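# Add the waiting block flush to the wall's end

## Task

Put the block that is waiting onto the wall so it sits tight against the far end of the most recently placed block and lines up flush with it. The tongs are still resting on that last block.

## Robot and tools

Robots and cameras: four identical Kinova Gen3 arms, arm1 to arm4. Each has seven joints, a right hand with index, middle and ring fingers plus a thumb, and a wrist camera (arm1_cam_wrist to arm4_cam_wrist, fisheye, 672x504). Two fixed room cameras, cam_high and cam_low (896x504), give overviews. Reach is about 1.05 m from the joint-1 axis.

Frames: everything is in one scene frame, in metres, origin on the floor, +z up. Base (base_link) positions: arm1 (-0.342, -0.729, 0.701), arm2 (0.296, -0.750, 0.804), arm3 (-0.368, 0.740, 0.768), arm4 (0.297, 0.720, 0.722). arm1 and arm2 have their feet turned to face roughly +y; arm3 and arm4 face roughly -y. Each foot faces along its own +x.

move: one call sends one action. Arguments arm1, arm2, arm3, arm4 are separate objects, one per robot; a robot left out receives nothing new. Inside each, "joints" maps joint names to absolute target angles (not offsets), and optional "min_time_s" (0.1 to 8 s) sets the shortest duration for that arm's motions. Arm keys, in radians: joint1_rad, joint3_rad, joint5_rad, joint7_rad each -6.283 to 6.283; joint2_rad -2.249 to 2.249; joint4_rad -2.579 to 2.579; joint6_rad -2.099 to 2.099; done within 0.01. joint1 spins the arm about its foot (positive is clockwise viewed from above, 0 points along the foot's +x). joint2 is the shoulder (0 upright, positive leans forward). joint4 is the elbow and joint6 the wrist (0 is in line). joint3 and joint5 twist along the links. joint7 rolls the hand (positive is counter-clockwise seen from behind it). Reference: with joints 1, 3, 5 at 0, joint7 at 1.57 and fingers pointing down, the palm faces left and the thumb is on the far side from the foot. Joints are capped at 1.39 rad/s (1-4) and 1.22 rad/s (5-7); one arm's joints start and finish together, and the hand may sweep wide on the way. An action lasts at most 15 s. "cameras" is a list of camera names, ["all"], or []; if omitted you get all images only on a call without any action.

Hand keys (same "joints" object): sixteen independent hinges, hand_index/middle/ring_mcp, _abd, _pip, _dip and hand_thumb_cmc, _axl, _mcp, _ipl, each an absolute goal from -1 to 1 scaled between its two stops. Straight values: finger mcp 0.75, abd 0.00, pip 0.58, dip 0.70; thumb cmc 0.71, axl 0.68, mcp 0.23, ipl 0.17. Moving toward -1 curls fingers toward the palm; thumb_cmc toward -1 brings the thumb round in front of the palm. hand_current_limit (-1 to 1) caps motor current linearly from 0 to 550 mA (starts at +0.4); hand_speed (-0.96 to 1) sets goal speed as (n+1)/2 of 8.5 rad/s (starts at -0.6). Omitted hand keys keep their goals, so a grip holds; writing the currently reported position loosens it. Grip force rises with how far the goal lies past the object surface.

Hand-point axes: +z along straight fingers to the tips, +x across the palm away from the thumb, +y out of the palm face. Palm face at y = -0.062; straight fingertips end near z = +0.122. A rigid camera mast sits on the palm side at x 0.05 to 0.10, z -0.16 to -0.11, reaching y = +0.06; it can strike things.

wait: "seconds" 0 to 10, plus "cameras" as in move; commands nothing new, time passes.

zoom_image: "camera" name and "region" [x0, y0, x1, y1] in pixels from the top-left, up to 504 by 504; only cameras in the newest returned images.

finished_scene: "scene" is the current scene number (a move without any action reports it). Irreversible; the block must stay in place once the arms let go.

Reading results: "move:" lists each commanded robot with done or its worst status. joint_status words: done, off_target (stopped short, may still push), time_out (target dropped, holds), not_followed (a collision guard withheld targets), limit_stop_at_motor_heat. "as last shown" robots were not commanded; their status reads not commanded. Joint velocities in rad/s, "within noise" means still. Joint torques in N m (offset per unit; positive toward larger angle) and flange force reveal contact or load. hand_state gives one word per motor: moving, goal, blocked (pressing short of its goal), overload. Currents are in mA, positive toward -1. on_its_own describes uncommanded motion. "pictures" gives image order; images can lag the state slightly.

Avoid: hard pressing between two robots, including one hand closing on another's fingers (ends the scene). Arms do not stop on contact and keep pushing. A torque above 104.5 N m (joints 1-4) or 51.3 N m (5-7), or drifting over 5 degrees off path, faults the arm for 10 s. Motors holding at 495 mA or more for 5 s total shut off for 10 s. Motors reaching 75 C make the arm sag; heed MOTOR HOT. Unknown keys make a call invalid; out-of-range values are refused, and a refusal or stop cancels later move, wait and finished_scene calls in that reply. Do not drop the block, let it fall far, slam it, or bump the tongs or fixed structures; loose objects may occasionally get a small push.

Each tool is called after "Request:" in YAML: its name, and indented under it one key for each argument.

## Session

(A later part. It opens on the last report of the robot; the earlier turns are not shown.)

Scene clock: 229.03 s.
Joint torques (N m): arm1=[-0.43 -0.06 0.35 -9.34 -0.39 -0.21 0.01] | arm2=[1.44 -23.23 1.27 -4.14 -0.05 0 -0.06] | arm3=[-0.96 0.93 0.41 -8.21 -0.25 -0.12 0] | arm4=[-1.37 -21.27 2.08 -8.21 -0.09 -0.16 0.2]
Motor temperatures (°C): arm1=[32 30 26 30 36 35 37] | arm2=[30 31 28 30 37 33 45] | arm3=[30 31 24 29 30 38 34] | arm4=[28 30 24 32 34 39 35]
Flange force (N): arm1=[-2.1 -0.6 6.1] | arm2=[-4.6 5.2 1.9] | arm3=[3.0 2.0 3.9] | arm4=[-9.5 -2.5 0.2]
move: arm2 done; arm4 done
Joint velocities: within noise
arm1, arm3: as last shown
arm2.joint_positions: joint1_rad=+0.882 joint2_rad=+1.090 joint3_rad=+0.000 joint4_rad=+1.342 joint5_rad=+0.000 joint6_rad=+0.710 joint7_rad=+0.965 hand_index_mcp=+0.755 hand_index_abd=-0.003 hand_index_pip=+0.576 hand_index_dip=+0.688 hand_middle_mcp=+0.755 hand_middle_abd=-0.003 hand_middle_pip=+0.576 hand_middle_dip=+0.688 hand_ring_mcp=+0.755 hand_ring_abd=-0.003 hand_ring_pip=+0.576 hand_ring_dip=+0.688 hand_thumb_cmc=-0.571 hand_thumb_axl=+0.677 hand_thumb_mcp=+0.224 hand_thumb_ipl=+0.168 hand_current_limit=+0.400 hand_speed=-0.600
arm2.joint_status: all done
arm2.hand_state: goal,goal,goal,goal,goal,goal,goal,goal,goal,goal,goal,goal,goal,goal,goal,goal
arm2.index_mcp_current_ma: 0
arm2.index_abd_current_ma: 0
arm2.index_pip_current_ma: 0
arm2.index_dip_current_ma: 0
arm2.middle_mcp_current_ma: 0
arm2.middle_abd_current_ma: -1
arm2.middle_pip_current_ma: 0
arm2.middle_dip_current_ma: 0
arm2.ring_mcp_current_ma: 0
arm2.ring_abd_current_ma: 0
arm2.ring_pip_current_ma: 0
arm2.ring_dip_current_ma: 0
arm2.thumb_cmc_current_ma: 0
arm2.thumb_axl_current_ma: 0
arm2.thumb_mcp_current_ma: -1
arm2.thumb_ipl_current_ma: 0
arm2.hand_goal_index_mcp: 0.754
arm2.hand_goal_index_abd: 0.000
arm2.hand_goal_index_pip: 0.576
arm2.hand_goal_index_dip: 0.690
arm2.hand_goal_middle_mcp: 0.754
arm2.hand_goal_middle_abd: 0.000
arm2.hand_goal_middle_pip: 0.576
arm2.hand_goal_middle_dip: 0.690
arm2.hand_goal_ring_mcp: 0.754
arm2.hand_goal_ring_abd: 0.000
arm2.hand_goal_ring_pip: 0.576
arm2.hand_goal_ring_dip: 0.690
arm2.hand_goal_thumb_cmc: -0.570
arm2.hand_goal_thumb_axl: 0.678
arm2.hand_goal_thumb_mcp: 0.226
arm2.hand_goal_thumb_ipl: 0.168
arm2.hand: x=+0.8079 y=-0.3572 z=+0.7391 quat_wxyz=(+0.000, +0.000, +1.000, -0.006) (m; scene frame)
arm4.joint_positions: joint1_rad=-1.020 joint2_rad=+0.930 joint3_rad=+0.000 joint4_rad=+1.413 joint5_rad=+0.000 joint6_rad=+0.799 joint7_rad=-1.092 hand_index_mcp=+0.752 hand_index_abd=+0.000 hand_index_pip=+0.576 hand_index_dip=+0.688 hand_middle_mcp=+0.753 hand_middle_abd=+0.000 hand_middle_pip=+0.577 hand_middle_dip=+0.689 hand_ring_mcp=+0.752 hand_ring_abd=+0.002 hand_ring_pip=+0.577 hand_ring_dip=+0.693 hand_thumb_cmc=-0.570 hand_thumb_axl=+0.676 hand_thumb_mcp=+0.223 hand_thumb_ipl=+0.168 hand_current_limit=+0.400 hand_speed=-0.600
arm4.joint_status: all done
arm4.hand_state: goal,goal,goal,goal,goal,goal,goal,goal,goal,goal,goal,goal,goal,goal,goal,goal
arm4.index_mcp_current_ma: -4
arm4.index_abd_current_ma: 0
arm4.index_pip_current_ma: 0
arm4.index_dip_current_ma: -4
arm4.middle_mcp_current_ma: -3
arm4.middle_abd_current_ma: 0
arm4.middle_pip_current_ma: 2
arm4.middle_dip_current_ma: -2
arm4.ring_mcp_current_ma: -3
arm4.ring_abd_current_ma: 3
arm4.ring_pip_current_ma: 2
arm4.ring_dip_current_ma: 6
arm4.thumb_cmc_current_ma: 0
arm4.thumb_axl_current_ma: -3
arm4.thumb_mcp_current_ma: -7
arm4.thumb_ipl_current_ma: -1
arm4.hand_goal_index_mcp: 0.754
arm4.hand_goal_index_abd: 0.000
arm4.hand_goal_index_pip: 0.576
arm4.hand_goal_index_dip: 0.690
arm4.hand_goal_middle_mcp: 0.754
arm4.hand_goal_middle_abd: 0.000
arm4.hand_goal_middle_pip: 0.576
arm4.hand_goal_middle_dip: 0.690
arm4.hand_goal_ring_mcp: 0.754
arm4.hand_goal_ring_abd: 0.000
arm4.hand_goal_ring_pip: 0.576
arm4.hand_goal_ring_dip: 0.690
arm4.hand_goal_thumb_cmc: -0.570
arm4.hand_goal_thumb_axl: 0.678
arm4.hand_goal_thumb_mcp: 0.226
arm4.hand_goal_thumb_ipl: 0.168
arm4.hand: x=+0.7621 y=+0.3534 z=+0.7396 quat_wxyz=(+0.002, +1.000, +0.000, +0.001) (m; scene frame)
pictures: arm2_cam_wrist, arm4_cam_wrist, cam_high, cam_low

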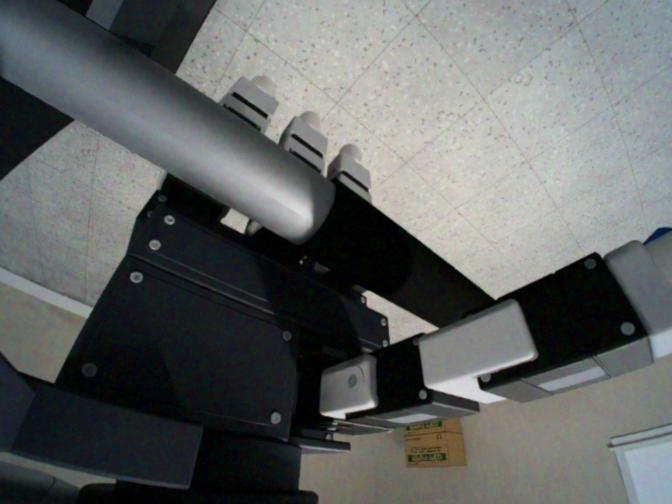

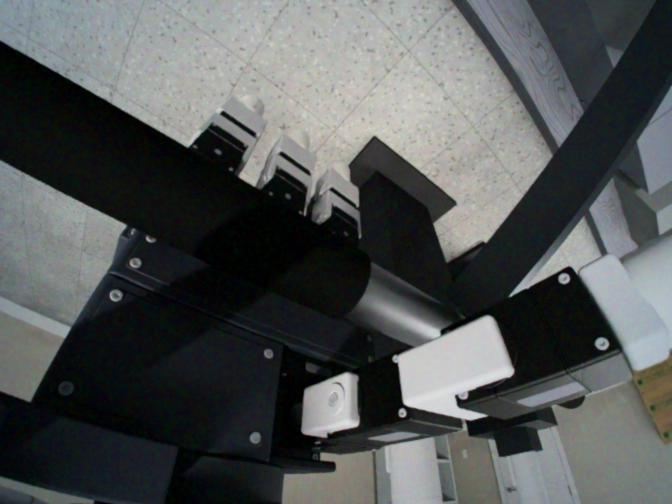

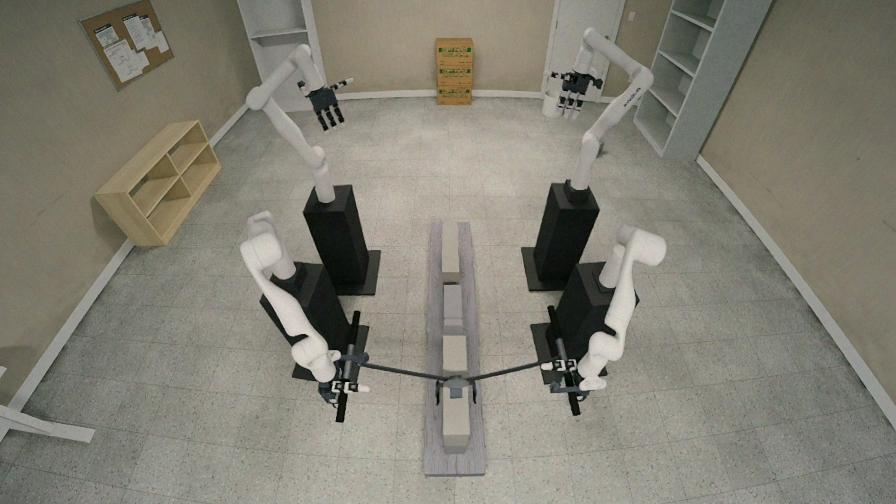

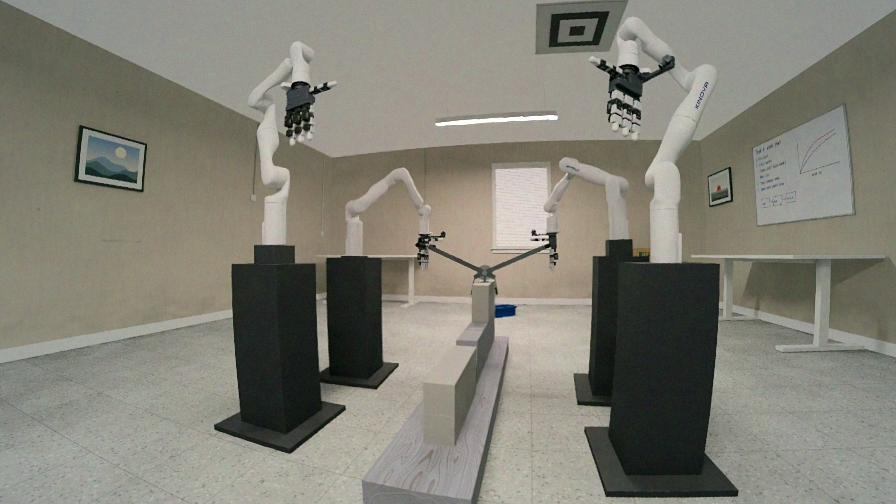

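Request:
move:
  arm2: {"joints": {"joint1_rad": 0.858, "joint2_rad": 1.1051, "joint4_rad": 1.2998, "joint6_rad": 0.7368, "joint7_rad": 0.9414}, "min_time_s": 1}
  arm4: {"joints": {"joint1_rad": -0.9933, "joint2_rad": 0.9454, "joint4_rad": 1.375, "joint6_rad": 0.8212, "joint7_rad": -1.0656}, "min_time_s": 1}

Request:
move:
  arm2: {"joints": {"hand_index_mcp": -0.45, "hand_middle_mcp": -0.45, "hand_ring_mcp": -0.45}}
  arm4: {"joints": {"hand_index_mcp": -0.45, "hand_middle_mcp": -0.45, "hand_ring_mcp": -0.45}}

Request:
move:
  arm2: {"joints": {"hand_index_mcp": -0.52, "hand_middle_mcp": -0.52, "hand_ring_mcp": -0.52, "hand_index_pip": -0.8, "hand_middle_pip": -0.8, "hand_ring_pip": -0.8, "hand_index_dip": 0.0, "hand_middle_dip": 0.0, "hand_ring_dip": 0.0}}
  arm4: {"joints": {"hand_index_mcp": -0.52, "hand_middle_mcp": -0.52, "hand_ring_mcp": -0.52, "hand_index_pip": -0.8, "hand_middle_pip": -0.8, "hand_ring_pip": -0.8, "hand_index_dip": 0.0, "hand_middle_dip": 0.0, "hand_ring_dip": 0.0}}
  cameras: ["arm2_cam_wrist", "arm4_cam_wrist", "cam_high", "cam_low"]

Request:
zoom_image:
  camera: "cam_low"
  region: [400, 190, 570, 290]

Scene clock: 232.90 s.
Joint torques (N m): arm1=[-0.45 -0.08 0.33 -9.44 -0.39 -0.24 0.08] | arm2=[-31.13 -18.59 -27.34 -10.14 -7.95 -4.94 0.78] | arm3=[-0.98 0.94 0.41 -8.18 -0.25 -0.12 0.01] | arm4=[39.37 -11.55 37.7 -8.98 9.88 -2.87 -2.92]
Motor temperatures (°C): arm1=[32 30 26 30 36 35 37] | arm2=[30 31 28 30 37 33 45] | arm3=[30 31 24 29 30 38 34] | arm4=[28 30 24 32 34 39 35]
Flange force (N): arm1=[-2.0 -0.4 6.4] | arm2=[-19.4 -49.6 -16.4] | arm3=[3.0 2.0 3.8] | arm4=[10.8 -67.5 -21.2]
move: arm2 done; arm4 done
Joint velocities: within noise
arm1, arm3: as last shown
arm2.joint_positions: joint1_rad=+0.858 joint2_rad=+1.105 joint3_rad=+0.000 joint4_rad=+1.300 joint5_rad=+0.000 joint6_rad=+0.737 joint7_rad=+0.941 hand_index_mcp=+0.754 hand_index_abd=-0.003 hand_index_pip=+0.576 hand_index_dip=+0.688 hand_middle_mcp=+0.754 hand_middle_abd=-0.003 hand_middle_pip=+0.576 hand_middle_dip=+0.688 hand_ring_mcp=+0.754 hand_ring_abd=-0.003 hand_ring_pip=+0.576 hand_ring_dip=+0.688 hand_thumb_cmc=-0.571 hand_thumb_axl=+0.677 hand_thumb_mcp=+0.224 hand_thumb_ipl=+0.168 hand_current_limit=+0.400 hand_speed=-0.600
arm2.joint_status: all done
arm2.hand_state: goal,goal,goal,goal,goal,goal,goal,goal,goal,goal,goal,goal,goal,goal,goal,goal
arm2.index_mcp_current_ma: 0
arm2.index_abd_current_ma: 0
arm2.index_pip_current_ma: 0
arm2.index_dip_current_ma: 0
arm2.middle_mcp_current_ma: 0
arm2.middle_abd_current_ma: 0
arm2.middle_pip_current_ma: 0
arm2.middle_dip_current_ma: 0
arm2.ring_mcp_current_ma: 0
arm2.ring_abd_current_ma: 0
arm2.ring_pip_current_ma: 0
arm2.ring_dip_current_ma: 0
arm2.thumb_cmc_current_ma: 0
arm2.thumb_axl_current_ma: 0
arm2.thumb_mcp_current_ma: -1
arm2.thumb_ipl_current_ma: 0
arm2.hand_goal_index_mcp: 0.754
arm2.hand_goal_index_abd: 0.000
arm2.hand_goal_index_pip: 0.576
arm2.hand_goal_index_dip: 0.690
arm2.hand_goal_middle_mcp: 0.754
arm2.hand_goal_middle_abd: 0.000
arm2.hand_goal_middle_pip: 0.576
arm2.hand_goal_middle_dip: 0.690
arm2.hand_goal_ring_mcp: 0.754
arm2.hand_goal_ring_abd: 0.000
arm2.hand_goal_ring_pip: 0.576
arm2.hand_goal_ring_dip: 0.690
arm2.hand_goal_thumb_cmc: -0.570
arm2.hand_goal_thumb_axl: 0.678
arm2.hand_goal_thumb_mcp: 0.226
arm2.hand_goal_thumb_ipl: 0.168
arm2.hand: x=+0.8080 y=-0.3404 z=+0.7388 quat_wxyz=(+0.000, +0.000, +1.000, -0.006) (m; scene frame)
arm4.joint_positions: joint1_rad=-0.993 joint2_rad=+0.945 joint3_rad=+0.000 joint4_rad=+1.375 joint5_rad=+0.000 joint6_rad=+0.821 joint7_rad=-1.066 hand_index_mcp=+0.752 hand_index_abd=+0.000 hand_index_pip=+0.576 hand_index_dip=+0.688 hand_middle_mcp=+0.752 hand_middle_abd=+0.000 hand_middle_pip=+0.577 hand_middle_dip=+0.689 hand_ring_mcp=+0.752 hand_ring_abd=+0.002 hand_ring_pip=+0.577 hand_ring_dip=+0.693 hand_thumb_cmc=-0.570 hand_thumb_axl=+0.676 hand_thumb_mcp=+0.223 hand_thumb_ipl=+0.168 hand_current_limit=+0.400 hand_speed=-0.600
arm4.joint_status: all done
arm4.hand_state: goal,goal,goal,goal,goal,goal,goal,goal,goal,goal,goal,goal,goal,goal,goal,goal
arm4.index_mcp_current_ma: -4
arm4.index_abd_current_ma: 0
arm4.index_pip_current_ma: 0
arm4.index_dip_current_ma: -4
arm4.middle_mcp_current_ma: -3
arm4.middle_abd_current_ma: 0
arm4.middle_pip_current_ma: 2
arm4.middle_dip_current_ma: -2
arm4.ring_mcp_current_ma: -3
arm4.ring_abd_current_ma: 3
arm4.ring_pip_current_ma: 2
arm4.ring_dip_current_ma: 6
arm4.thumb_cmc_current_ma: 0
arm4.thumb_axl_current_ma: -3
arm4.thumb_mcp_current_ma: -7
arm4.thumb_ipl_current_ma: -1
arm4.hand_goal_index_mcp: 0.754
arm4.hand_goal_index_abd: 0.000
arm4.hand_goal_index_pip: 0.576
arm4.hand_goal_index_dip: 0.690
arm4.hand_goal_middle_mcp: 0.754
arm4.hand_goal_middle_abd: 0.000
arm4.hand_goal_middle_pip: 0.576
arm4.hand_goal_middle_dip: 0.690
arm4.hand_goal_ring_mcp: 0.754
arm4.hand_goal_ring_abd: 0.000
arm4.hand_goal_ring_pip: 0.576
arm4.hand_goal_ring_dip: 0.690
arm4.hand_goal_thumb_cmc: -0.570
arm4.hand_goal_thumb_axl: 0.678
arm4.hand_goal_thumb_mcp: 0.226
arm4.hand_goal_thumb_ipl: 0.168
arm4.hand: x=+0.7623 y=+0.3368 z=+0.7397 quat_wxyz=(+0.002, +1.000, +0.000, +0.001) (m; scene frame)
pictures: none

Scene clock: 234.27 s.
Joint torques (N m): arm1=[-0.43 -0.06 0.25 -9.42 -0.39 -0.22 0.06] | arm2=[-32.09 -18.39 -28.36 -10.28 -8.28 -5.14 0.85] | arm3=[-1.04 0.96 0.4 -8.19 -0.29 -0.12 -0.04] | arm4=[41.79 -10.75 39.99 -8.83 10.62 -3.04 -3.06]
Motor temperatures (°C): arm1=[32 30 26 30 36 35 37] | arm2=[30 31 28 30 37 33 45] | arm3=[30 31 24 29 30 38 34] | arm4=[28 30 24 32 34 39 35]
Flange force (N): arm1=[-1.9 -0.7 6.4] | arm2=[-19.9 -51.0 -17.1] | arm3=[3.1 1.8 3.9] | arm4=[12.5 -71.2 -22.9]
move: arm2 off_target; arm4 off_target
Joint velocities: within noise
arm1, arm3: as last shown
arm2.joint_positions: joint1_rad=+0.858 joint2_rad=+1.105 joint3_rad=+0.000 joint4_rad=+1.300 joint5_rad=+0.000 joint6_rad=+0.737 joint7_rad=+0.941 hand_index_mcp=-0.431 hand_index_abd=-0.003 hand_index_pip=+0.576 hand_index_dip=+0.688 hand_middle_mcp=-0.431 hand_middle_abd=-0.003 hand_middle_pip=+0.576 hand_middle_dip=+0.688 hand_ring_mcp=-0.428 hand_ring_abd=-0.003 hand_ring_pip=+0.576 hand_ring_dip=+0.688 hand_thumb_cmc=-0.571 hand_thumb_axl=+0.677 hand_thumb_mcp=+0.224 hand_thumb_ipl=+0.168 hand_current_limit=+0.400 hand_speed=-0.600
arm2.joint_status: hand_ring_mcp off_target (ended at -0.428, target -0.450); the others done
arm2.hand_state: goal,goal,goal,goal,goal,goal,goal,goal,blocked,goal,goal,goal,goal,goal,goal,goal
arm2.index_mcp_current_ma: 14
arm2.index_abd_current_ma: 0
arm2.index_pip_current_ma: 0
arm2.index_dip_current_ma: 0
arm2.middle_mcp_current_ma: 15
arm2.middle_abd_current_ma: 0
arm2.middle_pip_current_ma: 0
arm2.middle_dip_current_ma: 0
arm2.ring_mcp_current_ma: 19
arm2.ring_abd_current_ma: 0
arm2.ring_pip_current_ma: 0
arm2.ring_dip_current_ma: 0
arm2.thumb_cmc_current_ma: 0
arm2.thumb_axl_current_ma: 0
arm2.thumb_mcp_current_ma: -1
arm2.thumb_ipl_current_ma: 0
arm2.hand_goal_index_mcp: -0.450
arm2.hand_goal_index_abd: 0.000
arm2.hand_goal_index_pip: 0.576
arm2.hand_goal_index_dip: 0.690
arm2.hand_goal_middle_mcp: -0.450
arm2.hand_goal_middle_abd: 0.000
arm2.hand_goal_middle_pip: 0.576
arm2.hand_goal_middle_dip: 0.690
arm2.hand_goal_ring_mcp: -0.450
arm2.hand_goal_ring_abd: 0.000
arm2.hand_goal_ring_pip: 0.576
arm2.hand_goal_ring_dip: 0.690
arm2.hand_goal_thumb_cmc: -0.570
arm2.hand_goal_thumb_axl: 0.678
arm2.hand_goal_thumb_mcp: 0.226
arm2.hand_goal_thumb_ipl: 0.168
arm2.hand: x=+0.8079 y=-0.3403 z=+0.7388 quat_wxyz=(+0.000, +0.000, +1.000, -0.006) (m; scene frame)
arm4.joint_positions: joint1_rad=-0.993 joint2_rad=+0.945 joint3_rad=+0.000 joint4_rad=+1.375 joint5_rad=+0.000 joint6_rad=+0.821 joint7_rad=-1.066 hand_index_mcp=-0.425 hand_index_abd=+0.000 hand_index_pip=+0.576 hand_index_dip=+0.688 hand_middle_mcp=-0.429 hand_middle_abd=+0.000 hand_middle_pip=+0.577 hand_middle_dip=+0.689 hand_ring_mcp=-0.427 hand_ring_abd=+0.002 hand_ring_pip=+0.577 hand_ring_dip=+0.693 hand_thumb_cmc=-0.570 hand_thumb_axl=+0.676 hand_thumb_mcp=+0.223 hand_thumb_ipl=+0.168 hand_current_limit=+0.400 hand_speed=-0.600
arm4.joint_status: hand_index_mcp off_target (ended at -0.425, target -0.450); hand_middle_mcp off_target (ended at -0.429, target -0.450); hand_ring_mcp off_target (ended at -0.427, target -0.450)
arm4.hand_state: blocked,goal,goal,goal,blocked,goal,goal,goal,blocked,goal,goal,goal,goal,goal,goal,goal
arm4.index_mcp_current_ma: 82
arm4.index_abd_current_ma: 0
arm4.index_pip_current_ma: 0
arm4.index_dip_current_ma: -4
arm4.middle_mcp_current_ma: 67
arm4.middle_abd_current_ma: 0
arm4.middle_pip_current_ma: 2
arm4.middle_dip_current_ma: -2
arm4.ring_mcp_current_ma: 76
arm4.ring_abd_current_ma: 3
arm4.ring_pip_current_ma: 2
arm4.ring_dip_current_ma: 6
arm4.thumb_cmc_current_ma: 0
arm4.thumb_axl_current_ma: -3
arm4.thumb_mcp_current_ma: -7
arm4.thumb_ipl_current_ma: -1
arm4.hand_goal_index_mcp: -0.450
arm4.hand_goal_index_abd: 0.000
arm4.hand_goal_index_pip: 0.576
arm4.hand_goal_index_dip: 0.690
arm4.hand_goal_middle_mcp: -0.450
arm4.hand_goal_middle_abd: 0.000
arm4.hand_goal_middle_pip: 0.576
arm4.hand_goal_middle_dip: 0.690
arm4.hand_goal_ring_mcp: -0.450
arm4.hand_goal_ring_abd: 0.000
arm4.hand_goal_ring_pip: 0.576
arm4.hand_goal_ring_dip: 0.690
arm4.hand_goal_thumb_cmc: -0.570
arm4.hand_goal_thumb_axl: 0.678
arm4.hand_goal_thumb_mcp: 0.226
arm4.hand_goal_thumb_ipl: 0.168
arm4.hand: x=+0.7621 y=+0.3365 z=+0.7397 quat_wxyz=(+0.002, +1.000, +0.000, +0.001) (m; scene frame)
pictures: none

Scene clock: 235.67 s.
Joint torques (N m): arm1=[-0.5 -0.05 0.35 -9.47 -0.38 -0.25 0.04] | arm2=[-32.31 -17.99 -28.48 -10.21 -8.29 -5.15 0.86] | arm3=[-0.97 0.93 0.4 -8.14 -0.24 -0.15 -0.02] | arm4=[41.69 -10.45 39.64 -8.51 10.26 -2.91 -3.25]
Motor temperatures (°C): arm1=[32 30 26 30 36 35 37] | arm2=[30 31 28 31 37 33 45] | arm3=[30 31 24 29 30 38 34] | arm4=[29 30 24 32 34 39 35]
Flange force (N): arm1=[-1.9 -0.4 6.5] | arm2=[-19.9 -51.5 -17.9] | arm3=[2.9 1.9 3.5] | arm4=[12.7 -70.4 -23.3]
move: arm2 off_target; arm4 off_target
Joint velocities: within noise
arm1, arm3: as last shown
arm2.joint_positions: joint1_rad=+0.858 joint2_rad=+1.105 joint3_rad=+0.000 joint4_rad=+1.300 joint5_rad=+0.000 joint6_rad=+0.737 joint7_rad=+0.941 hand_index_mcp=-0.426 hand_index_abd=-0.003 hand_index_pip=-0.047 hand_index_dip=+0.047 hand_middle_mcp=-0.487 hand_middle_abd=-0.003 hand_middle_pip=-0.713 hand_middle_dip=+0.022 hand_ring_mcp=-0.485 hand_ring_abd=-0.003 hand_ring_pip=-0.714 hand_ring_dip=+0.020 hand_thumb_cmc=-0.569 hand_thumb_axl=+0.682 hand_thumb_mcp=+0.251 hand_thumb_ipl=+0.169 hand_current_limit=+0.400 hand_speed=-0.600
arm2.joint_status: hand_index_mcp off_target (ended at -0.426, target -0.520); hand_index_pip off_target (ended at -0.047, target -0.800); hand_index_dip off_target (ended at +0.047, target +0.000); hand_middle_mcp off_target (ended at -0.487, target -0.520); hand_middle_pip off_target (ended at -0.713, target -0.800); hand_middle_dip off_target (ended at +0.022, target +0.000); hand_ring_mcp off_target (ended at -0.485, target -0.520); hand_ring_pip off_target (ended at -0.714, target -0.800); hand_ring_dip off_target (ended at +0.020, target +0.000)
arm2.hand_state: blocked,goal,blocked,blocked,blocked,goal,blocked,blocked,blocked,goal,blocked,blocked,goal,goal,blocked,goal
arm2.index_mcp_current_ma: 214
arm2.index_abd_current_ma: 0
arm2.index_pip_current_ma: 385
arm2.index_dip_current_ma: 61
arm2.middle_mcp_current_ma: 36
arm2.middle_abd_current_ma: 0
arm2.middle_pip_current_ma: 171
arm2.middle_dip_current_ma: 17
arm2.ring_mcp_current_ma: 41
arm2.ring_abd_current_ma: 0
arm2.ring_pip_current_ma: 166
arm2.ring_dip_current_ma: 15
arm2.thumb_cmc_current_ma: 0
arm2.thumb_axl_current_ma: 1
arm2.thumb_mcp_current_ma: 33
arm2.thumb_ipl_current_ma: 0
arm2.hand_goal_index_mcp: -0.520
arm2.hand_goal_index_abd: 0.000
arm2.hand_goal_index_pip: -0.800
arm2.hand_goal_index_dip: 0.000
arm2.hand_goal_middle_mcp: -0.520
arm2.hand_goal_middle_abd: 0.000
arm2.hand_goal_middle_pip: -0.800
arm2.hand_goal_middle_dip: 0.000
arm2.hand_goal_ring_mcp: -0.520
arm2.hand_goal_ring_abd: 0.000
arm2.hand_goal_ring_pip: -0.800
arm2.hand_goal_ring_dip: 0.000
arm2.hand_goal_thumb_cmc: -0.570
arm2.hand_goal_thumb_axl: 0.678
arm2.hand_goal_thumb_mcp: 0.226
arm2.hand_goal_thumb_ipl: 0.168
arm2.hand: x=+0.8079 y=-0.3403 z=+0.7388 quat_wxyz=(+0.000, +0.000, +1.000, -0.006) (m; scene frame)
arm4.joint_positions: joint1_rad=-0.993 joint2_rad=+0.945 joint3_rad=+0.000 joint4_rad=+1.375 joint5_rad=+0.000 joint6_rad=+0.821 joint7_rad=-1.066 hand_index_mcp=-0.436 hand_index_abd=+0.000 hand_index_pip=+0.011 hand_index_dip=+0.035 hand_middle_mcp=-0.500 hand_middle_abd=-0.006 hand_middle_pip=-0.618 hand_middle_dip=+0.009 hand_ring_mcp=-0.498 hand_ring_abd=-0.007 hand_ring_pip=-0.631 hand_ring_dip=+0.011 hand_thumb_cmc=-0.570 hand_thumb_axl=+0.680 hand_thumb_mcp=+0.243 hand_thumb_ipl=+0.168 hand_current_limit=+0.400 hand_speed=-0.600
arm4.joint_status: hand_index_mcp off_target (ended at -0.436, target -0.520); hand_index_pip off_target (ended at +0.011, target -0.800); hand_index_dip off_target (ended at +0.035, target +0.000); hand_middle_pip off_target (ended at -0.618, target -0.800); hand_ring_mcp off_target (ended at -0.498, target -0.520); hand_ring_pip off_target (ended at -0.631, target -0.800); the others done
arm4.hand_state: blocked,goal,blocked,blocked,goal,goal,blocked,goal,blocked,goal,blocked,goal,goal,goal,goal,goal
arm4.index_mcp_current_ma: 350
arm4.index_abd_current_ma: 0
arm4.index_pip_current_ma: 385
arm4.index_dip_current_ma: 116
arm4.middle_mcp_current_ma: 63
arm4.middle_abd_current_ma: -11
arm4.middle_pip_current_ma: 385
arm4.middle_dip_current_ma: 23
arm4.ring_mcp_current_ma: 71
arm4.ring_abd_current_ma: -14
arm4.ring_pip_current_ma: 385
arm4.ring_dip_current_ma: 30
arm4.thumb_cmc_current_ma: 0
arm4.thumb_axl_current_ma: 4
arm4.thumb_mcp_current_ma: 67
arm4.thumb_ipl_current_ma: 1
arm4.hand_goal_index_mcp: -0.520
arm4.hand_goal_index_abd: 0.000
arm4.hand_goal_index_pip: -0.800
arm4.hand_goal_index_dip: 0.000
arm4.hand_goal_middle_mcp: -0.520
arm4.hand_goal_middle_abd: 0.000
arm4.hand_goal_middle_pip: -0.800
arm4.hand_goal_middle_dip: 0.000
arm4.hand_goal_ring_mcp: -0.520
arm4.hand_goal_ring_abd: 0.000
arm4.hand_goal_ring_pip: -0.800
arm4.hand_goal_ring_dip: 0.000
arm4.hand_goal_thumb_cmc: -0.570
arm4.hand_goal_thumb_axl: 0.678
arm4.hand_goal_thumb_mcp: 0.226
arm4.hand_goal_thumb_ipl: 0.168
arm4.hand: x=+0.7621 y=+0.3365 z=+0.7397 quat_wxyz=(+0.002, +1.000, +0.000, +0.001) (m; scene frame)
pictures: arm2_cam_wrist, arm4_cam_wrist, cam_high, cam_low

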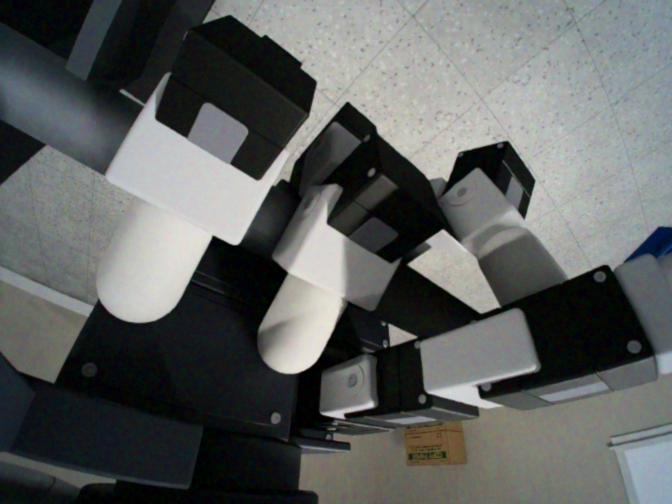

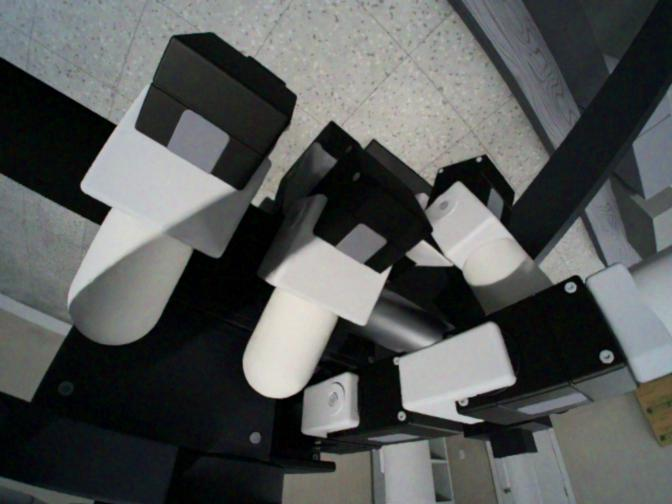

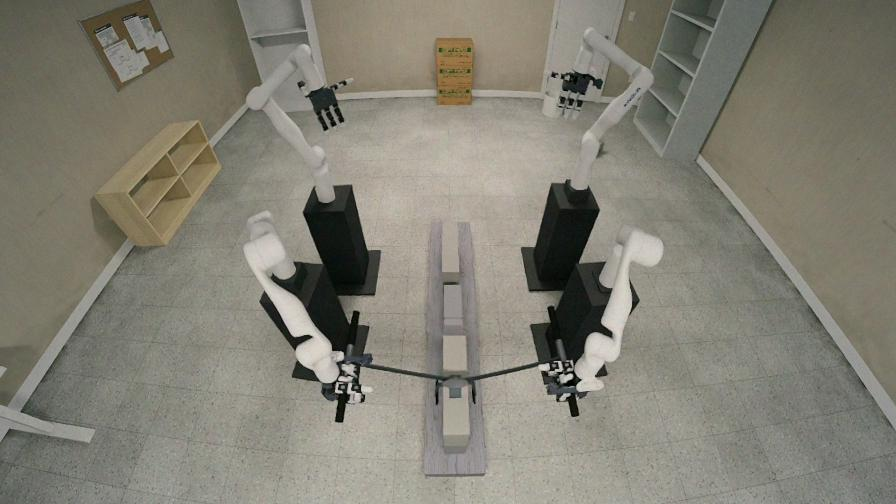

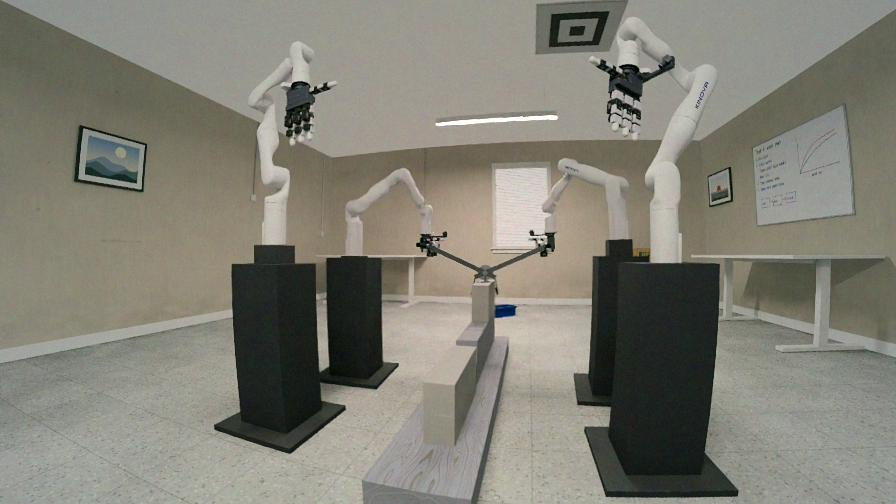

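Scaled by 2.965 from the camera's 896x504 image, which has a finer 1280x720 frame.

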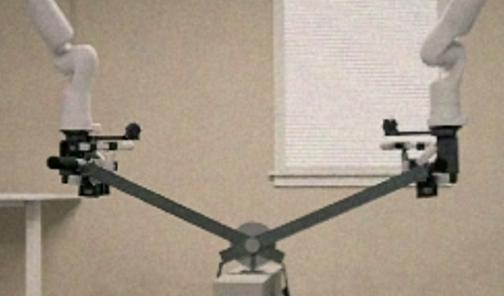

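Request:
move:
  arm2: {"joints": {"joint1_rad": 0.865, "joint2_rad": 1.1006, "joint4_rad": 1.3122, "joint6_rad": 0.7288, "joint7_rad": 0.9484, "hand_index_pip": 0.4, "hand_index_dip": 0.5}, "min_time_s": 1}
  arm4: {"joints": {"joint1_rad": -1.001, "joint2_rad": 0.9409, "joint4_rad": 1.3862, "joint6_rad": 0.8145, "joint7_rad": -1.0733, "hand_index_pip": 0.4, "hand_index_dip": 0.5}, "min_time_s": 1}

Request:
move:
  arm2: {"joints": {"hand_thumb_cmc": 0.714}}
  arm4: {"joints": {"hand_thumb_cmc": 0.714}}

Request:
move:
  arm2: {"joints": {"hand_index_pip": -0.8, "hand_index_dip": 0.0}}
  arm4: {"joints": {"hand_index_pip": -0.8, "hand_index_dip": 0.0, "hand_thumb_axl": -0.4, "hand_thumb_mcp": -0.787}}
  cameras: ["arm2_cam_wrist", "arm4_cam_wrist", "cam_high", "cam_low"]

Request:
zoom_image:
  camera: "cam_low"
  region: [400, 190, 570, 310]

Scene clock: 241.87 s.
Joint torques (N m): arm1=[-0.43 -0.06 0.28 -9.4 -0.34 -0.17 0.03] | arm2=[-5.74 -20.29 -5.14 -3.47 -1.54 -0.12 0.47] | arm3=[-1.03 0.91 0.38 -8.17 -0.28 -0.1 0] | arm4=[13.8 -15.42 15.06 -5.63 2.82 0.07 -1.53]
Motor temperatures (°C): arm1=[32 30 26 30 36 35 37] | arm2=[31 31 28 31 37 33 45] | arm3=[30 31 24 29 30 38 34] | arm4=[29 30 24 32 34 39 35]
Flange force (N): arm1=[-2.0 -0.7 6.5] | arm2=[-10.3 -4.5 -3.8] | arm3=[2.9 1.8 3.8] | arm4=[2.1 -23.3 -10.0]
move: arm2 done; arm4 done
Joint velocities: within noise
arm1, arm3: as last shown
arm2.joint_positions: joint1_rad=+0.865 joint2_rad=+1.101 joint3_rad=+0.000 joint4_rad=+1.312 joint5_rad=+0.000 joint6_rad=+0.729 joint7_rad=+0.948 hand_index_mcp=-0.501 hand_index_abd=-0.003 hand_index_pip=+0.400 hand_index_dip=+0.498 hand_middle_mcp=-0.487 hand_middle_abd=-0.003 hand_middle_pip=-0.713 hand_middle_dip=+0.022 hand_ring_mcp=-0.485 hand_ring_abd=-0.003 hand_ring_pip=-0.714 hand_ring_dip=+0.020 hand_thumb_cmc=-0.570 hand_thumb_axl=+0.680 hand_thumb_mcp=+0.224 hand_thumb_ipl=+0.169 hand_current_limit=+0.400 hand_speed=-0.600
arm2.joint_status: all done
arm2.hand_state: goal,goal,goal,goal,blocked,goal,blocked,blocked,blocked,goal,blocked,blocked,goal,goal,goal,goal
arm2.index_mcp_current_ma: 15
arm2.index_abd_current_ma: 0
arm2.index_pip_current_ma: 0
arm2.index_dip_current_ma: 0
arm2.middle_mcp_current_ma: 37
arm2.middle_abd_current_ma: 0
arm2.middle_pip_current_ma: 171
arm2.middle_dip_current_ma: 17
arm2.ring_mcp_current_ma: 41
arm2.ring_abd_current_ma: 0
arm2.ring_pip_current_ma: 166
arm2.ring_dip_current_ma: 15
arm2.thumb_cmc_current_ma: 0
arm2.thumb_axl_current_ma: 1
arm2.thumb_mcp_current_ma: -1
arm2.thumb_ipl_current_ma: 0
arm2.hand_goal_index_mcp: -0.520
arm2.hand_goal_index_abd: 0.000
arm2.hand_goal_index_pip: 0.400
arm2.hand_goal_index_dip: 0.500
arm2.hand_goal_middle_mcp: -0.520
arm2.hand_goal_middle_abd: 0.000
arm2.hand_goal_middle_pip: -0.800
arm2.hand_goal_middle_dip: 0.000
arm2.hand_goal_ring_mcp: -0.520
arm2.hand_goal_ring_abd: 0.000
arm2.hand_goal_ring_pip: -0.800
arm2.hand_goal_ring_dip: 0.000
arm2.hand_goal_thumb_cmc: -0.570
arm2.hand_goal_thumb_axl: 0.678
arm2.hand_goal_thumb_mcp: 0.226
arm2.hand_goal_thumb_ipl: 0.168
arm2.on_its_own: hand_index_mcp moved -0.075 to your old target -0.520
arm2.hand: x=+0.8080 y=-0.3453 z=+0.7389 quat_wxyz=(+0.000, +0.000, +1.000, -0.006) (m; scene frame)
arm4.joint_positions: joint1_rad=-1.001 joint2_rad=+0.941 joint3_rad=+0.000 joint4_rad=+1.386 joint5_rad=+0.000 joint6_rad=+0.814 joint7_rad=-1.073 hand_index_mcp=-0.494 hand_index_abd=+0.000 hand_index_pip=+0.400 hand_index_dip=+0.498 hand_middle_mcp=-0.493 hand_middle_abd=-0.012 hand_middle_pip=-0.618 hand_middle_dip=+0.014 hand_ring_mcp=-0.496 hand_ring_abd=-0.012 hand_ring_pip=-0.631 hand_ring_dip=+0.012 hand_thumb_cmc=-0.570 hand_thumb_axl=+0.680 hand_thumb_mcp=+0.224 hand_thumb_ipl=+0.169 hand_current_limit=+0.400 hand_speed=-0.600
arm4.joint_status: all done
arm4.hand_state: blocked,goal,goal,goal,blocked,goal,blocked,goal,blocked,goal,blocked,goal,goal,goal,goal,goal
arm4.index_mcp_current_ma: 85
arm4.index_abd_current_ma: 0
arm4.index_pip_current_ma: 0
arm4.index_dip_current_ma: -4
arm4.middle_mcp_current_ma: 90
arm4.middle_abd_current_ma: -27
arm4.middle_pip_current_ma: 385
arm4.middle_dip_current_ma: 37
arm4.ring_mcp_current_ma: 80
arm4.ring_abd_current_ma: -28
arm4.ring_pip_current_ma: 385
arm4.ring_dip_current_ma: 32
arm4.thumb_cmc_current_ma: 0
arm4.thumb_axl_current_ma: 5
arm4.thumb_mcp_current_ma: -7
arm4.thumb_ipl_current_ma: 3
arm4.hand_goal_index_mcp: -0.520
arm4.hand_goal_index_abd: 0.000
arm4.hand_goal_index_pip: 0.400
arm4.hand_goal_index_dip: 0.500
arm4.hand_goal_middle_mcp: -0.520
arm4.hand_goal_middle_abd: 0.000
arm4.hand_goal_middle_pip: -0.800
arm4.hand_goal_middle_dip: 0.000
arm4.hand_goal_ring_mcp: -0.520
arm4.hand_goal_ring_abd: 0.000
arm4.hand_goal_ring_pip: -0.800
arm4.hand_goal_ring_dip: 0.000
arm4.hand_goal_thumb_cmc: -0.570
arm4.hand_goal_thumb_axl: 0.678
arm4.hand_goal_thumb_mcp: 0.226
arm4.hand_goal_thumb_ipl: 0.168
arm4.on_its_own: hand_index_mcp moved -0.059 toward your old target -0.520
arm4.hand: x=+0.7621 y=+0.3414 z=+0.7397 quat_wxyz=(+0.002, +1.000, +0.000, +0.000) (m; scene frame)
pictures: none

Scene clock: 243.27 s.
Joint torques (N m): arm1=[-0.44 -0.05 0.34 -9.38 -0.41 -0.27 0.03] | arm2=[-5.46 -20.36 -4.81 -3.45 -1.46 -0.09 0.45] | arm3=[-0.94 0.92 0.39 -8.17 -0.29 -0.13 -0.02] | arm4=[12.77 -15.76 14.13 -5.66 2.55 0.16 -1.49]
Motor temperatures (°C): arm1=[32 30 26 30 36 35 37] | arm2=[31 31 28 31 37 33 45] | arm3=[30 31 24 29 30 38 34] | arm4=[29 30 24 32 34 39 35]
Flange force (N): arm1=[-2.0 -0.5 6.1] | arm2=[-10.1 -4.1 -3.6] | arm3=[3.0 1.8 3.7] | arm4=[1.5 -21.6 -9.3]
move: arm2 done; arm4 done
Joint velocities: within noise
arm1.joint_positions: joint1_rad=-0.095 joint2_rad=-0.487 joint3_rad=-0.088 joint4_rad=+1.483 joint5_rad=-0.063 joint6_rad=+1.965 joint7_rad=+1.883 hand_index_mcp=+0.753 hand_index_abd=+0.000 hand_index_pip=+0.577 hand_index_dip=+0.696 hand_middle_mcp=+0.753 hand_middle_abd=+0.000 hand_middle_pip=+0.577 hand_middle_dip=+0.696 hand_ring_mcp=+0.753 hand_ring_abd=+0.000 hand_ring_pip=+0.577 hand_ring_dip=+0.696 hand_thumb_cmc=+0.714 hand_thumb_axl=+0.677 hand_thumb_mcp=+0.224 hand_thumb_ipl=+0.168 hand_current_limit=+0.400 hand_speed=-0.600
arm1.joint_status: not commanded
arm1.hand_state: goal,goal,goal,goal,goal,goal,goal,goal,goal,goal,goal,goal,goal,goal,goal,goal
arm1.index_mcp_current_ma: 0
arm1.index_abd_current_ma: 0
arm1.index_pip_current_ma: 0
arm1.index_dip_current_ma: 0
arm1.middle_mcp_current_ma: 0
arm1.middle_abd_current_ma: 0
arm1.middle_pip_current_ma: 0
arm1.middle_dip_current_ma: 0
arm1.ring_mcp_current_ma: 0
arm1.ring_abd_current_ma: 0
arm1.ring_pip_current_ma: 0
arm1.ring_dip_current_ma: 0
arm1.thumb_cmc_current_ma: 0
arm1.thumb_axl_current_ma: 0
arm1.thumb_mcp_current_ma: -2
arm1.thumb_ipl_current_ma: 0
arm1.hand_goal_index_mcp: 0.754
arm1.hand_goal_index_abd: 0.000
arm1.hand_goal_index_pip: 0.576
arm1.hand_goal_index_dip: 0.696
arm1.hand_goal_middle_mcp: 0.754
arm1.hand_goal_middle_abd: 0.000
arm1.hand_goal_middle_pip: 0.576
arm1.hand_goal_middle_dip: 0.696
arm1.hand_goal_ring_mcp: 0.754
arm1.hand_goal_ring_abd: 0.000
arm1.hand_goal_ring_pip: 0.576
arm1.hand_goal_ring_dip: 0.696
arm1.hand_goal_thumb_cmc: 0.714
arm1.hand_goal_thumb_axl: 0.678
arm1.hand_goal_thumb_mcp: 0.226
arm1.hand_goal_thumb_ipl: 0.168
arm1.hand: x=-0.4517 y=-0.6386 z=+1.2325 quat_wxyz=(+0.065, -0.864, +0.495, +0.066) (m; scene frame)
arm2.joint_positions: joint1_rad=+0.865 joint2_rad=+1.101 joint3_rad=+0.000 joint4_rad=+1.312 joint5_rad=+0.000 joint6_rad=+0.729 joint7_rad=+0.948 hand_index_mcp=-0.501 hand_index_abd=-0.003 hand_index_pip=+0.400 hand_index_dip=+0.498 hand_middle_mcp=-0.487 hand_middle_abd=-0.003 hand_middle_pip=-0.713 hand_middle_dip=+0.022 hand_ring_mcp=-0.485 hand_ring_abd=-0.003 hand_ring_pip=-0.714 hand_ring_dip=+0.020 hand_thumb_cmc=+0.711 hand_thumb_axl=+0.680 hand_thumb_mcp=+0.224 hand_thumb_ipl=+0.169 hand_current_limit=+0.400 hand_speed=-0.600
arm2.joint_status: all done
arm2.hand_state: goal,goal,goal,goal,blocked,goal,blocked,blocked,blocked,goal,blocked,blocked,goal,goal,goal,goal
arm2.index_mcp_current_ma: 15
arm2.index_abd_current_ma: 0
arm2.index_pip_current_ma: 0
arm2.index_dip_current_ma: 0
arm2.middle_mcp_current_ma: 37
arm2.middle_abd_current_ma: 0
arm2.middle_pip_current_ma: 171
arm2.middle_dip_current_ma: 17
arm2.ring_mcp_current_ma: 41
arm2.ring_abd_current_ma: 0
arm2.ring_pip_current_ma: 166
arm2.ring_dip_current_ma: 15
arm2.thumb_cmc_current_ma: -1
arm2.thumb_axl_current_ma: 1
arm2.thumb_mcp_current_ma: -1
arm2.thumb_ipl_current_ma: 0
arm2.hand_goal_index_mcp: -0.520
arm2.hand_goal_index_abd: 0.000
arm2.hand_goal_index_pip: 0.400
arm2.hand_goal_index_dip: 0.500
arm2.hand_goal_middle_mcp: -0.520
arm2.hand_goal_middle_abd: 0.000
arm2.hand_goal_middle_pip: -0.800
arm2.hand_goal_middle_dip: 0.000
arm2.hand_goal_ring_mcp: -0.520
arm2.hand_goal_ring_abd: 0.000
arm2.hand_goal_ring_pip: -0.800
arm2.hand_goal_ring_dip: 0.000
arm2.hand_goal_thumb_cmc: 0.714
arm2.hand_goal_thumb_axl: 0.678
arm2.hand_goal_thumb_mcp: 0.226
arm2.hand_goal_thumb_ipl: 0.168
arm2.hand: x=+0.8080 y=-0.3453 z=+0.7389 quat_wxyz=(+0.000, +0.000, +1.000, -0.006) (m; scene frame)
arm3.joint_positions: joint1_rad=+0.292 joint2_rad=-0.395 joint3_rad=-0.071 joint4_rad=+1.473 joint5_rad=-0.012 joint6_rad=+1.951 joint7_rad=+1.726 hand_index_mcp=+0.753 hand_index_abd=+0.000 hand_index_pip=+0.577 hand_index_dip=+0.696 hand_middle_mcp=+0.753 hand_middle_abd=+0.000 hand_middle_pip=+0.577 hand_middle_dip=+0.696 hand_ring_mcp=+0.753 hand_ring_abd=+0.000 hand_ring_pip=+0.577 hand_ring_dip=+0.696 hand_thumb_cmc=+0.714 hand_thumb_axl=+0.677 hand_thumb_mcp=+0.224 hand_thumb_ipl=+0.168 hand_current_limit=+0.400 hand_speed=-0.600
arm3.joint_status: not commanded
arm3.hand_state: goal,goal,goal,goal,goal,goal,goal,goal,goal,goal,goal,goal,goal,goal,goal,goal
arm3.index_mcp_current_ma: 0
arm3.index_abd_current_ma: 0
arm3.index_pip_current_ma: 0
arm3.index_dip_current_ma: 0
arm3.middle_mcp_current_ma: 0
arm3.middle_abd_current_ma: 0
arm3.middle_pip_current_ma: 0
arm3.middle_dip_current_ma: 0
arm3.ring_mcp_current_ma: 0
arm3.ring_abd_current_ma: 0
arm3.ring_pip_current_ma: 0
arm3.ring_dip_current_ma: 0
arm3.thumb_cmc_current_ma: 0
arm3.thumb_axl_current_ma: 0
arm3.thumb_mcp_current_ma: -2
arm3.thumb_ipl_current_ma: 0
arm3.hand_goal_index_mcp: 0.754
arm3.hand_goal_index_abd: 0.000
arm3.hand_goal_index_pip: 0.576
arm3.hand_goal_index_dip: 0.696
arm3.hand_goal_middle_mcp: 0.754
arm3.hand_goal_middle_abd: 0.000
arm3.hand_goal_middle_pip: 0.576
arm3.hand_goal_middle_dip: 0.696
arm3.hand_goal_ring_mcp: 0.754
arm3.hand_goal_ring_abd: 0.000
arm3.hand_goal_ring_pip: 0.576
arm3.hand_goal_ring_dip: 0.696
arm3.hand_goal_thumb_cmc: 0.714
arm3.hand_goal_thumb_axl: 0.678
arm3.hand_goal_thumb_mcp: 0.226
arm3.hand_goal_thumb_ipl: 0.168
arm3.hand: x=-0.3368 y=+0.5694 z=+1.2892 quat_wxyz=(+0.025, +0.732, +0.679, -0.048) (m; scene frame)
arm4.joint_positions: joint1_rad=-1.001 joint2_rad=+0.941 joint3_rad=+0.000 joint4_rad=+1.386 joint5_rad=+0.000 joint6_rad=+0.814 joint7_rad=-1.073 hand_index_mcp=-0.494 hand_index_abd=+0.000 hand_index_pip=+0.400 hand_index_dip=+0.498 hand_middle_mcp=-0.493 hand_middle_abd=-0.012 hand_middle_pip=-0.618 hand_middle_dip=+0.014 hand_ring_mcp=-0.495 hand_ring_abd=-0.012 hand_ring_pip=-0.631 hand_ring_dip=+0.012 hand_thumb_cmc=+0.711 hand_thumb_axl=+0.680 hand_thumb_mcp=+0.224 hand_thumb_ipl=+0.169 hand_current_limit=+0.400 hand_speed=-0.600
arm4.joint_status: all done
arm4.hand_state: blocked,goal,goal,goal,blocked,goal,blocked,goal,blocked,goal,blocked,goal,goal,goal,goal,goal
arm4.index_mcp_current_ma: 85
arm4.index_abd_current_ma: 0
arm4.index_pip_current_ma: 0
arm4.index_dip_current_ma: -4
arm4.middle_mcp_current_ma: 90
arm4.middle_abd_current_ma: -27
arm4.middle_pip_current_ma: 385
arm4.middle_dip_current_ma: 38
arm4.ring_mcp_current_ma: 81
arm4.ring_abd_current_ma: -28
arm4.ring_pip_current_ma: 385
arm4.ring_dip_current_ma: 32
arm4.thumb_cmc_current_ma: -6
arm4.thumb_axl_current_ma: 5
arm4.thumb_mcp_current_ma: -7
arm4.thumb_ipl_current_ma: 3
arm4.hand_goal_index_mcp: -0.520
arm4.hand_goal_index_abd: 0.000
arm4.hand_goal_index_pip: 0.400
arm4.hand_goal_index_dip: 0.500
arm4.hand_goal_middle_mcp: -0.520
arm4.hand_goal_middle_abd: 0.000
arm4.hand_goal_middle_pip: -0.800
arm4.hand_goal_middle_dip: 0.000
arm4.hand_goal_ring_mcp: -0.520
arm4.hand_goal_ring_abd: 0.000
arm4.hand_goal_ring_pip: -0.800
arm4.hand_goal_ring_dip: 0.000
arm4.hand_goal_thumb_cmc: 0.714
arm4.hand_goal_thumb_axl: 0.678
arm4.hand_goal_thumb_mcp: 0.226
arm4.hand_goal_thumb_ipl: 0.168
arm4.hand: x=+0.7621 y=+0.3415 z=+0.7397 quat_wxyz=(+0.002, +1.000, +0.000, +0.001) (m; scene frame)
pictures: none

Scene clock: 245.03 s.
Joint torques (N m): arm1=[-0.45 -0.18 0.37 -9.4 -0.41 -0.22 0] | arm2=[-4.84 -21.47 -4.24 -4.41 -1.28 -0.54 0.44] | arm3=[-0.98 0.95 0.38 -8.16 -0.24 -0.11 0] | arm4=[12.6 -16.83 13.81 -6.53 2 -0.35 -1.92]
Motor temperatures (°C): arm1=[32 30 26 30 36 35 37] | arm2=[31 31 28 31 37 33 45] | arm3=[30 31 24 29 30 38 34] | arm4=[29 30 24 32 34 39 35]
Flange force (N): arm1=[-2.3 -0.6 6.2] | arm2=[-8.4 -4.0 -2.6] | arm3=[3.0 1.9 3.7] | arm4=[0.5 -21.0 -8.3]
move: arm2 off_target; arm4 off_target
Joint velocities: within noise
arm1, arm3: as last shown
arm2.joint_positions: joint1_rad=+0.865 joint2_rad=+1.101 joint3_rad=+0.000 joint4_rad=+1.312 joint5_rad=+0.000 joint6_rad=+0.729 joint7_rad=+0.948 hand_index_mcp=-0.479 hand_index_abd=+0.000 hand_index_pip=-0.714 hand_index_dip=+0.011 hand_middle_mcp=-0.487 hand_middle_abd=-0.003 hand_middle_pip=-0.713 hand_middle_dip=+0.022 hand_ring_mcp=-0.485 hand_ring_abd=-0.003 hand_ring_pip=-0.714 hand_ring_dip=+0.020 hand_thumb_cmc=+0.726 hand_thumb_axl=+0.680 hand_thumb_mcp=+0.224 hand_thumb_ipl=+0.169 hand_current_limit=+0.400 hand_speed=-0.600
arm2.joint_status: hand_index_pip off_target (ended at -0.714, target -0.800); the others done
arm2.hand_state: blocked,goal,blocked,goal,blocked,goal,blocked,blocked,blocked,goal,blocked,blocked,goal,goal,goal,goal
arm2.index_mcp_current_ma: 53
arm2.index_abd_current_ma: 0
arm2.index_pip_current_ma: 167
arm2.index_dip_current_ma: 5
arm2.middle_mcp_current_ma: 37
arm2.middle_abd_current_ma: 0
arm2.middle_pip_current_ma: 171
arm2.middle_dip_current_ma: 17
arm2.ring_mcp_current_ma: 41
arm2.ring_abd_current_ma: 0
arm2.ring_pip_current_ma: 166
arm2.ring_dip_current_ma: 15
arm2.thumb_cmc_current_ma: 6
arm2.thumb_axl_current_ma: 1
arm2.thumb_mcp_current_ma: -1
arm2.thumb_ipl_current_ma: 0
arm2.hand_goal_index_mcp: -0.520
arm2.hand_goal_index_abd: 0.000
arm2.hand_goal_index_pip: -0.800
arm2.hand_goal_index_dip: 0.000
arm2.hand_goal_middle_mcp: -0.520
arm2.hand_goal_middle_abd: 0.000
arm2.hand_goal_middle_pip: -0.800
arm2.hand_goal_middle_dip: 0.000
arm2.hand_goal_ring_mcp: -0.520
arm2.hand_goal_ring_abd: 0.000
arm2.hand_goal_ring_pip: -0.800
arm2.hand_goal_ring_dip: 0.000
arm2.hand_goal_thumb_cmc: 0.714
arm2.hand_goal_thumb_axl: 0.678
arm2.hand_goal_thumb_mcp: 0.226
arm2.hand_goal_thumb_ipl: 0.168
arm2.hand: x=+0.8080 y=-0.3453 z=+0.7389 quat_wxyz=(+0.000, +0.000, +1.000, -0.006) (m; scene frame)
arm4.joint_positions: joint1_rad=-1.001 joint2_rad=+0.941 joint3_rad=+0.000 joint4_rad=+1.386 joint5_rad=+0.000 joint6_rad=+0.814 joint7_rad=-1.073 hand_index_mcp=-0.498 hand_index_abd=-0.009 hand_index_pip=-0.640 hand_index_dip=+0.008 hand_middle_mcp=-0.492 hand_middle_abd=-0.013 hand_middle_pip=-0.618 hand_middle_dip=+0.016 hand_ring_mcp=-0.495 hand_ring_abd=-0.013 hand_ring_pip=-0.631 hand_ring_dip=+0.012 hand_thumb_cmc=+0.716 hand_thumb_axl=-0.391 hand_thumb_mcp=-0.780 hand_thumb_ipl=+0.170 hand_current_limit=+0.400 hand_speed=-0.600
arm4.joint_status: hand_index_pip off_target (ended at -0.640, target -0.800); the others done
arm4.hand_state: blocked,goal,blocked,goal,blocked,goal,blocked,goal,blocked,goal,blocked,goal,goal,goal,goal,goal
arm4.index_mcp_current_ma: 71
arm4.index_abd_current_ma: -19
arm4.index_pip_current_ma: 385
arm4.index_dip_current_ma: 20
arm4.middle_mcp_current_ma: 93
arm4.middle_abd_current_ma: -31
arm4.middle_pip_current_ma: 385
arm4.middle_dip_current_ma: 46
arm4.ring_mcp_current_ma: 81
arm4.ring_abd_current_ma: -31
arm4.ring_pip_current_ma: 385
arm4.ring_dip_current_ma: 32
arm4.thumb_cmc_current_ma: 5
arm4.thumb_axl_current_ma: 30
arm4.thumb_mcp_current_ma: 20
arm4.thumb_ipl_current_ma: 6
arm4.hand_goal_index_mcp: -0.520
arm4.hand_goal_index_abd: 0.000
arm4.hand_goal_index_pip: -0.800
arm4.hand_goal_index_dip: 0.000
arm4.hand_goal_middle_mcp: -0.520
arm4.hand_goal_middle_abd: 0.000
arm4.hand_goal_middle_pip: -0.800
arm4.hand_goal_middle_dip: 0.000
arm4.hand_goal_ring_mcp: -0.520
arm4.hand_goal_ring_abd: 0.000
arm4.hand_goal_ring_pip: -0.800
arm4.hand_goal_ring_dip: 0.000
arm4.hand_goal_thumb_cmc: 0.714
arm4.hand_goal_thumb_axl: -0.400
arm4.hand_goal_thumb_mcp: -0.786
arm4.hand_goal_thumb_ipl: 0.168
arm4.hand: x=+0.7621 y=+0.3415 z=+0.7397 quat_wxyz=(+0.002, +1.000, +0.000, +0.001) (m; scene frame)
pictures: arm2_cam_wrist, arm4_cam_wrist, cam_high, cam_low

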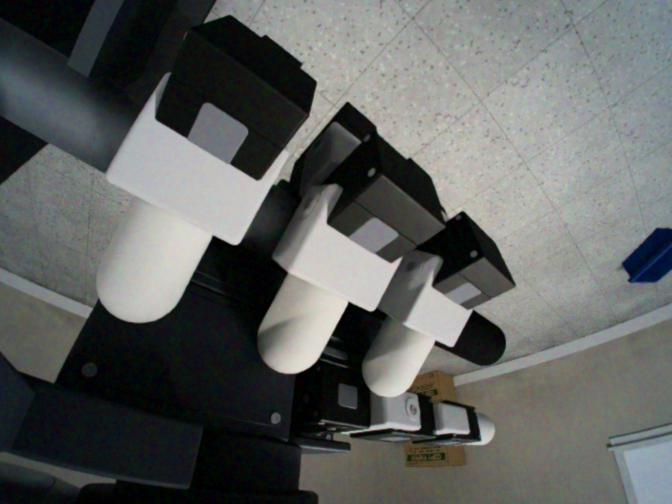

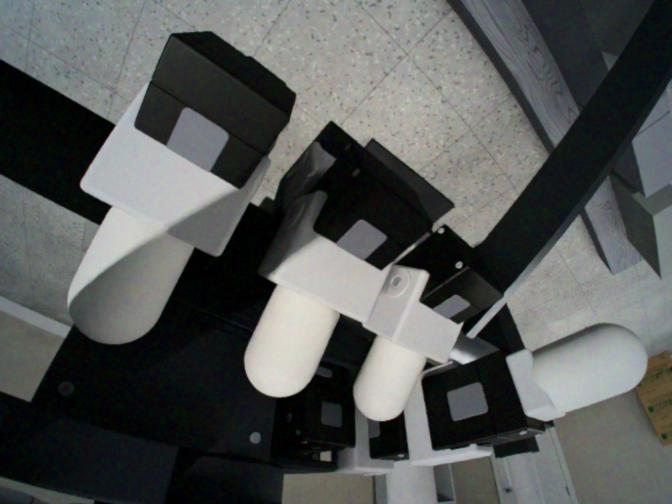

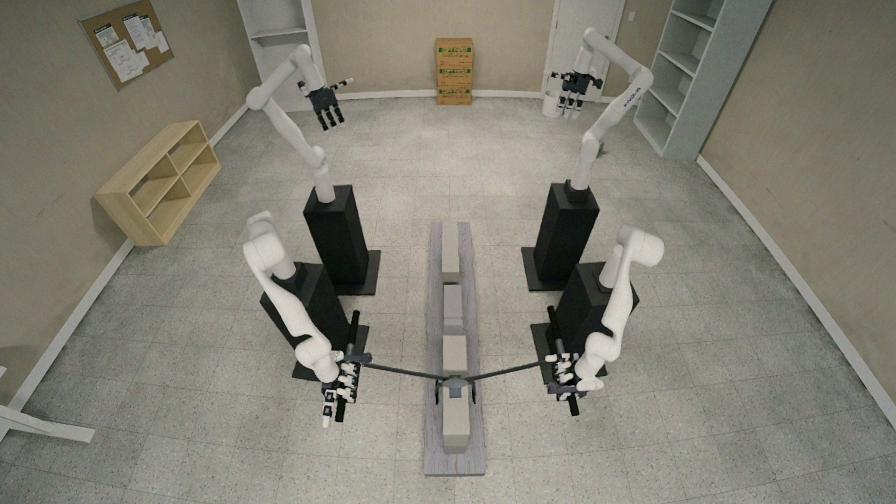

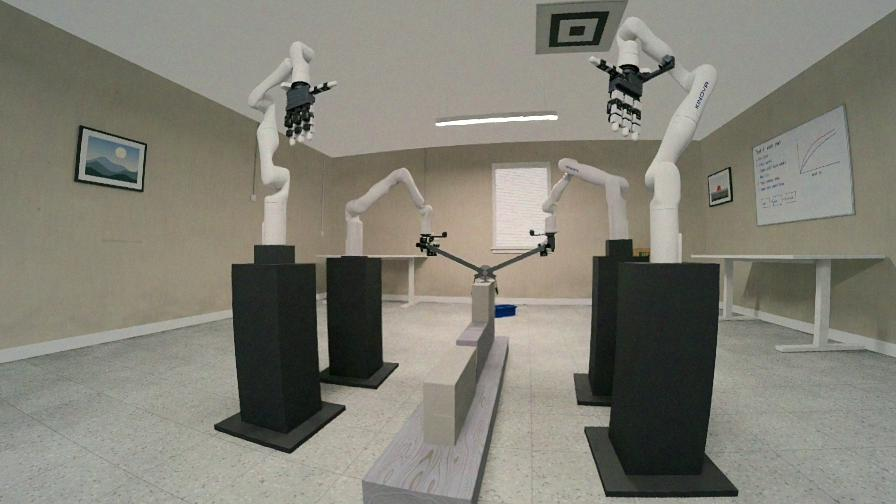

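Scaled by 2.965 from the camera's 896x504 image, which has a finer 1280x720 frame.

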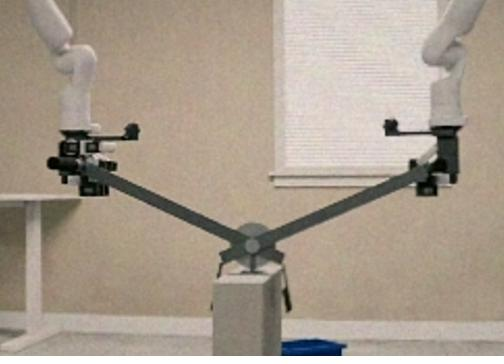

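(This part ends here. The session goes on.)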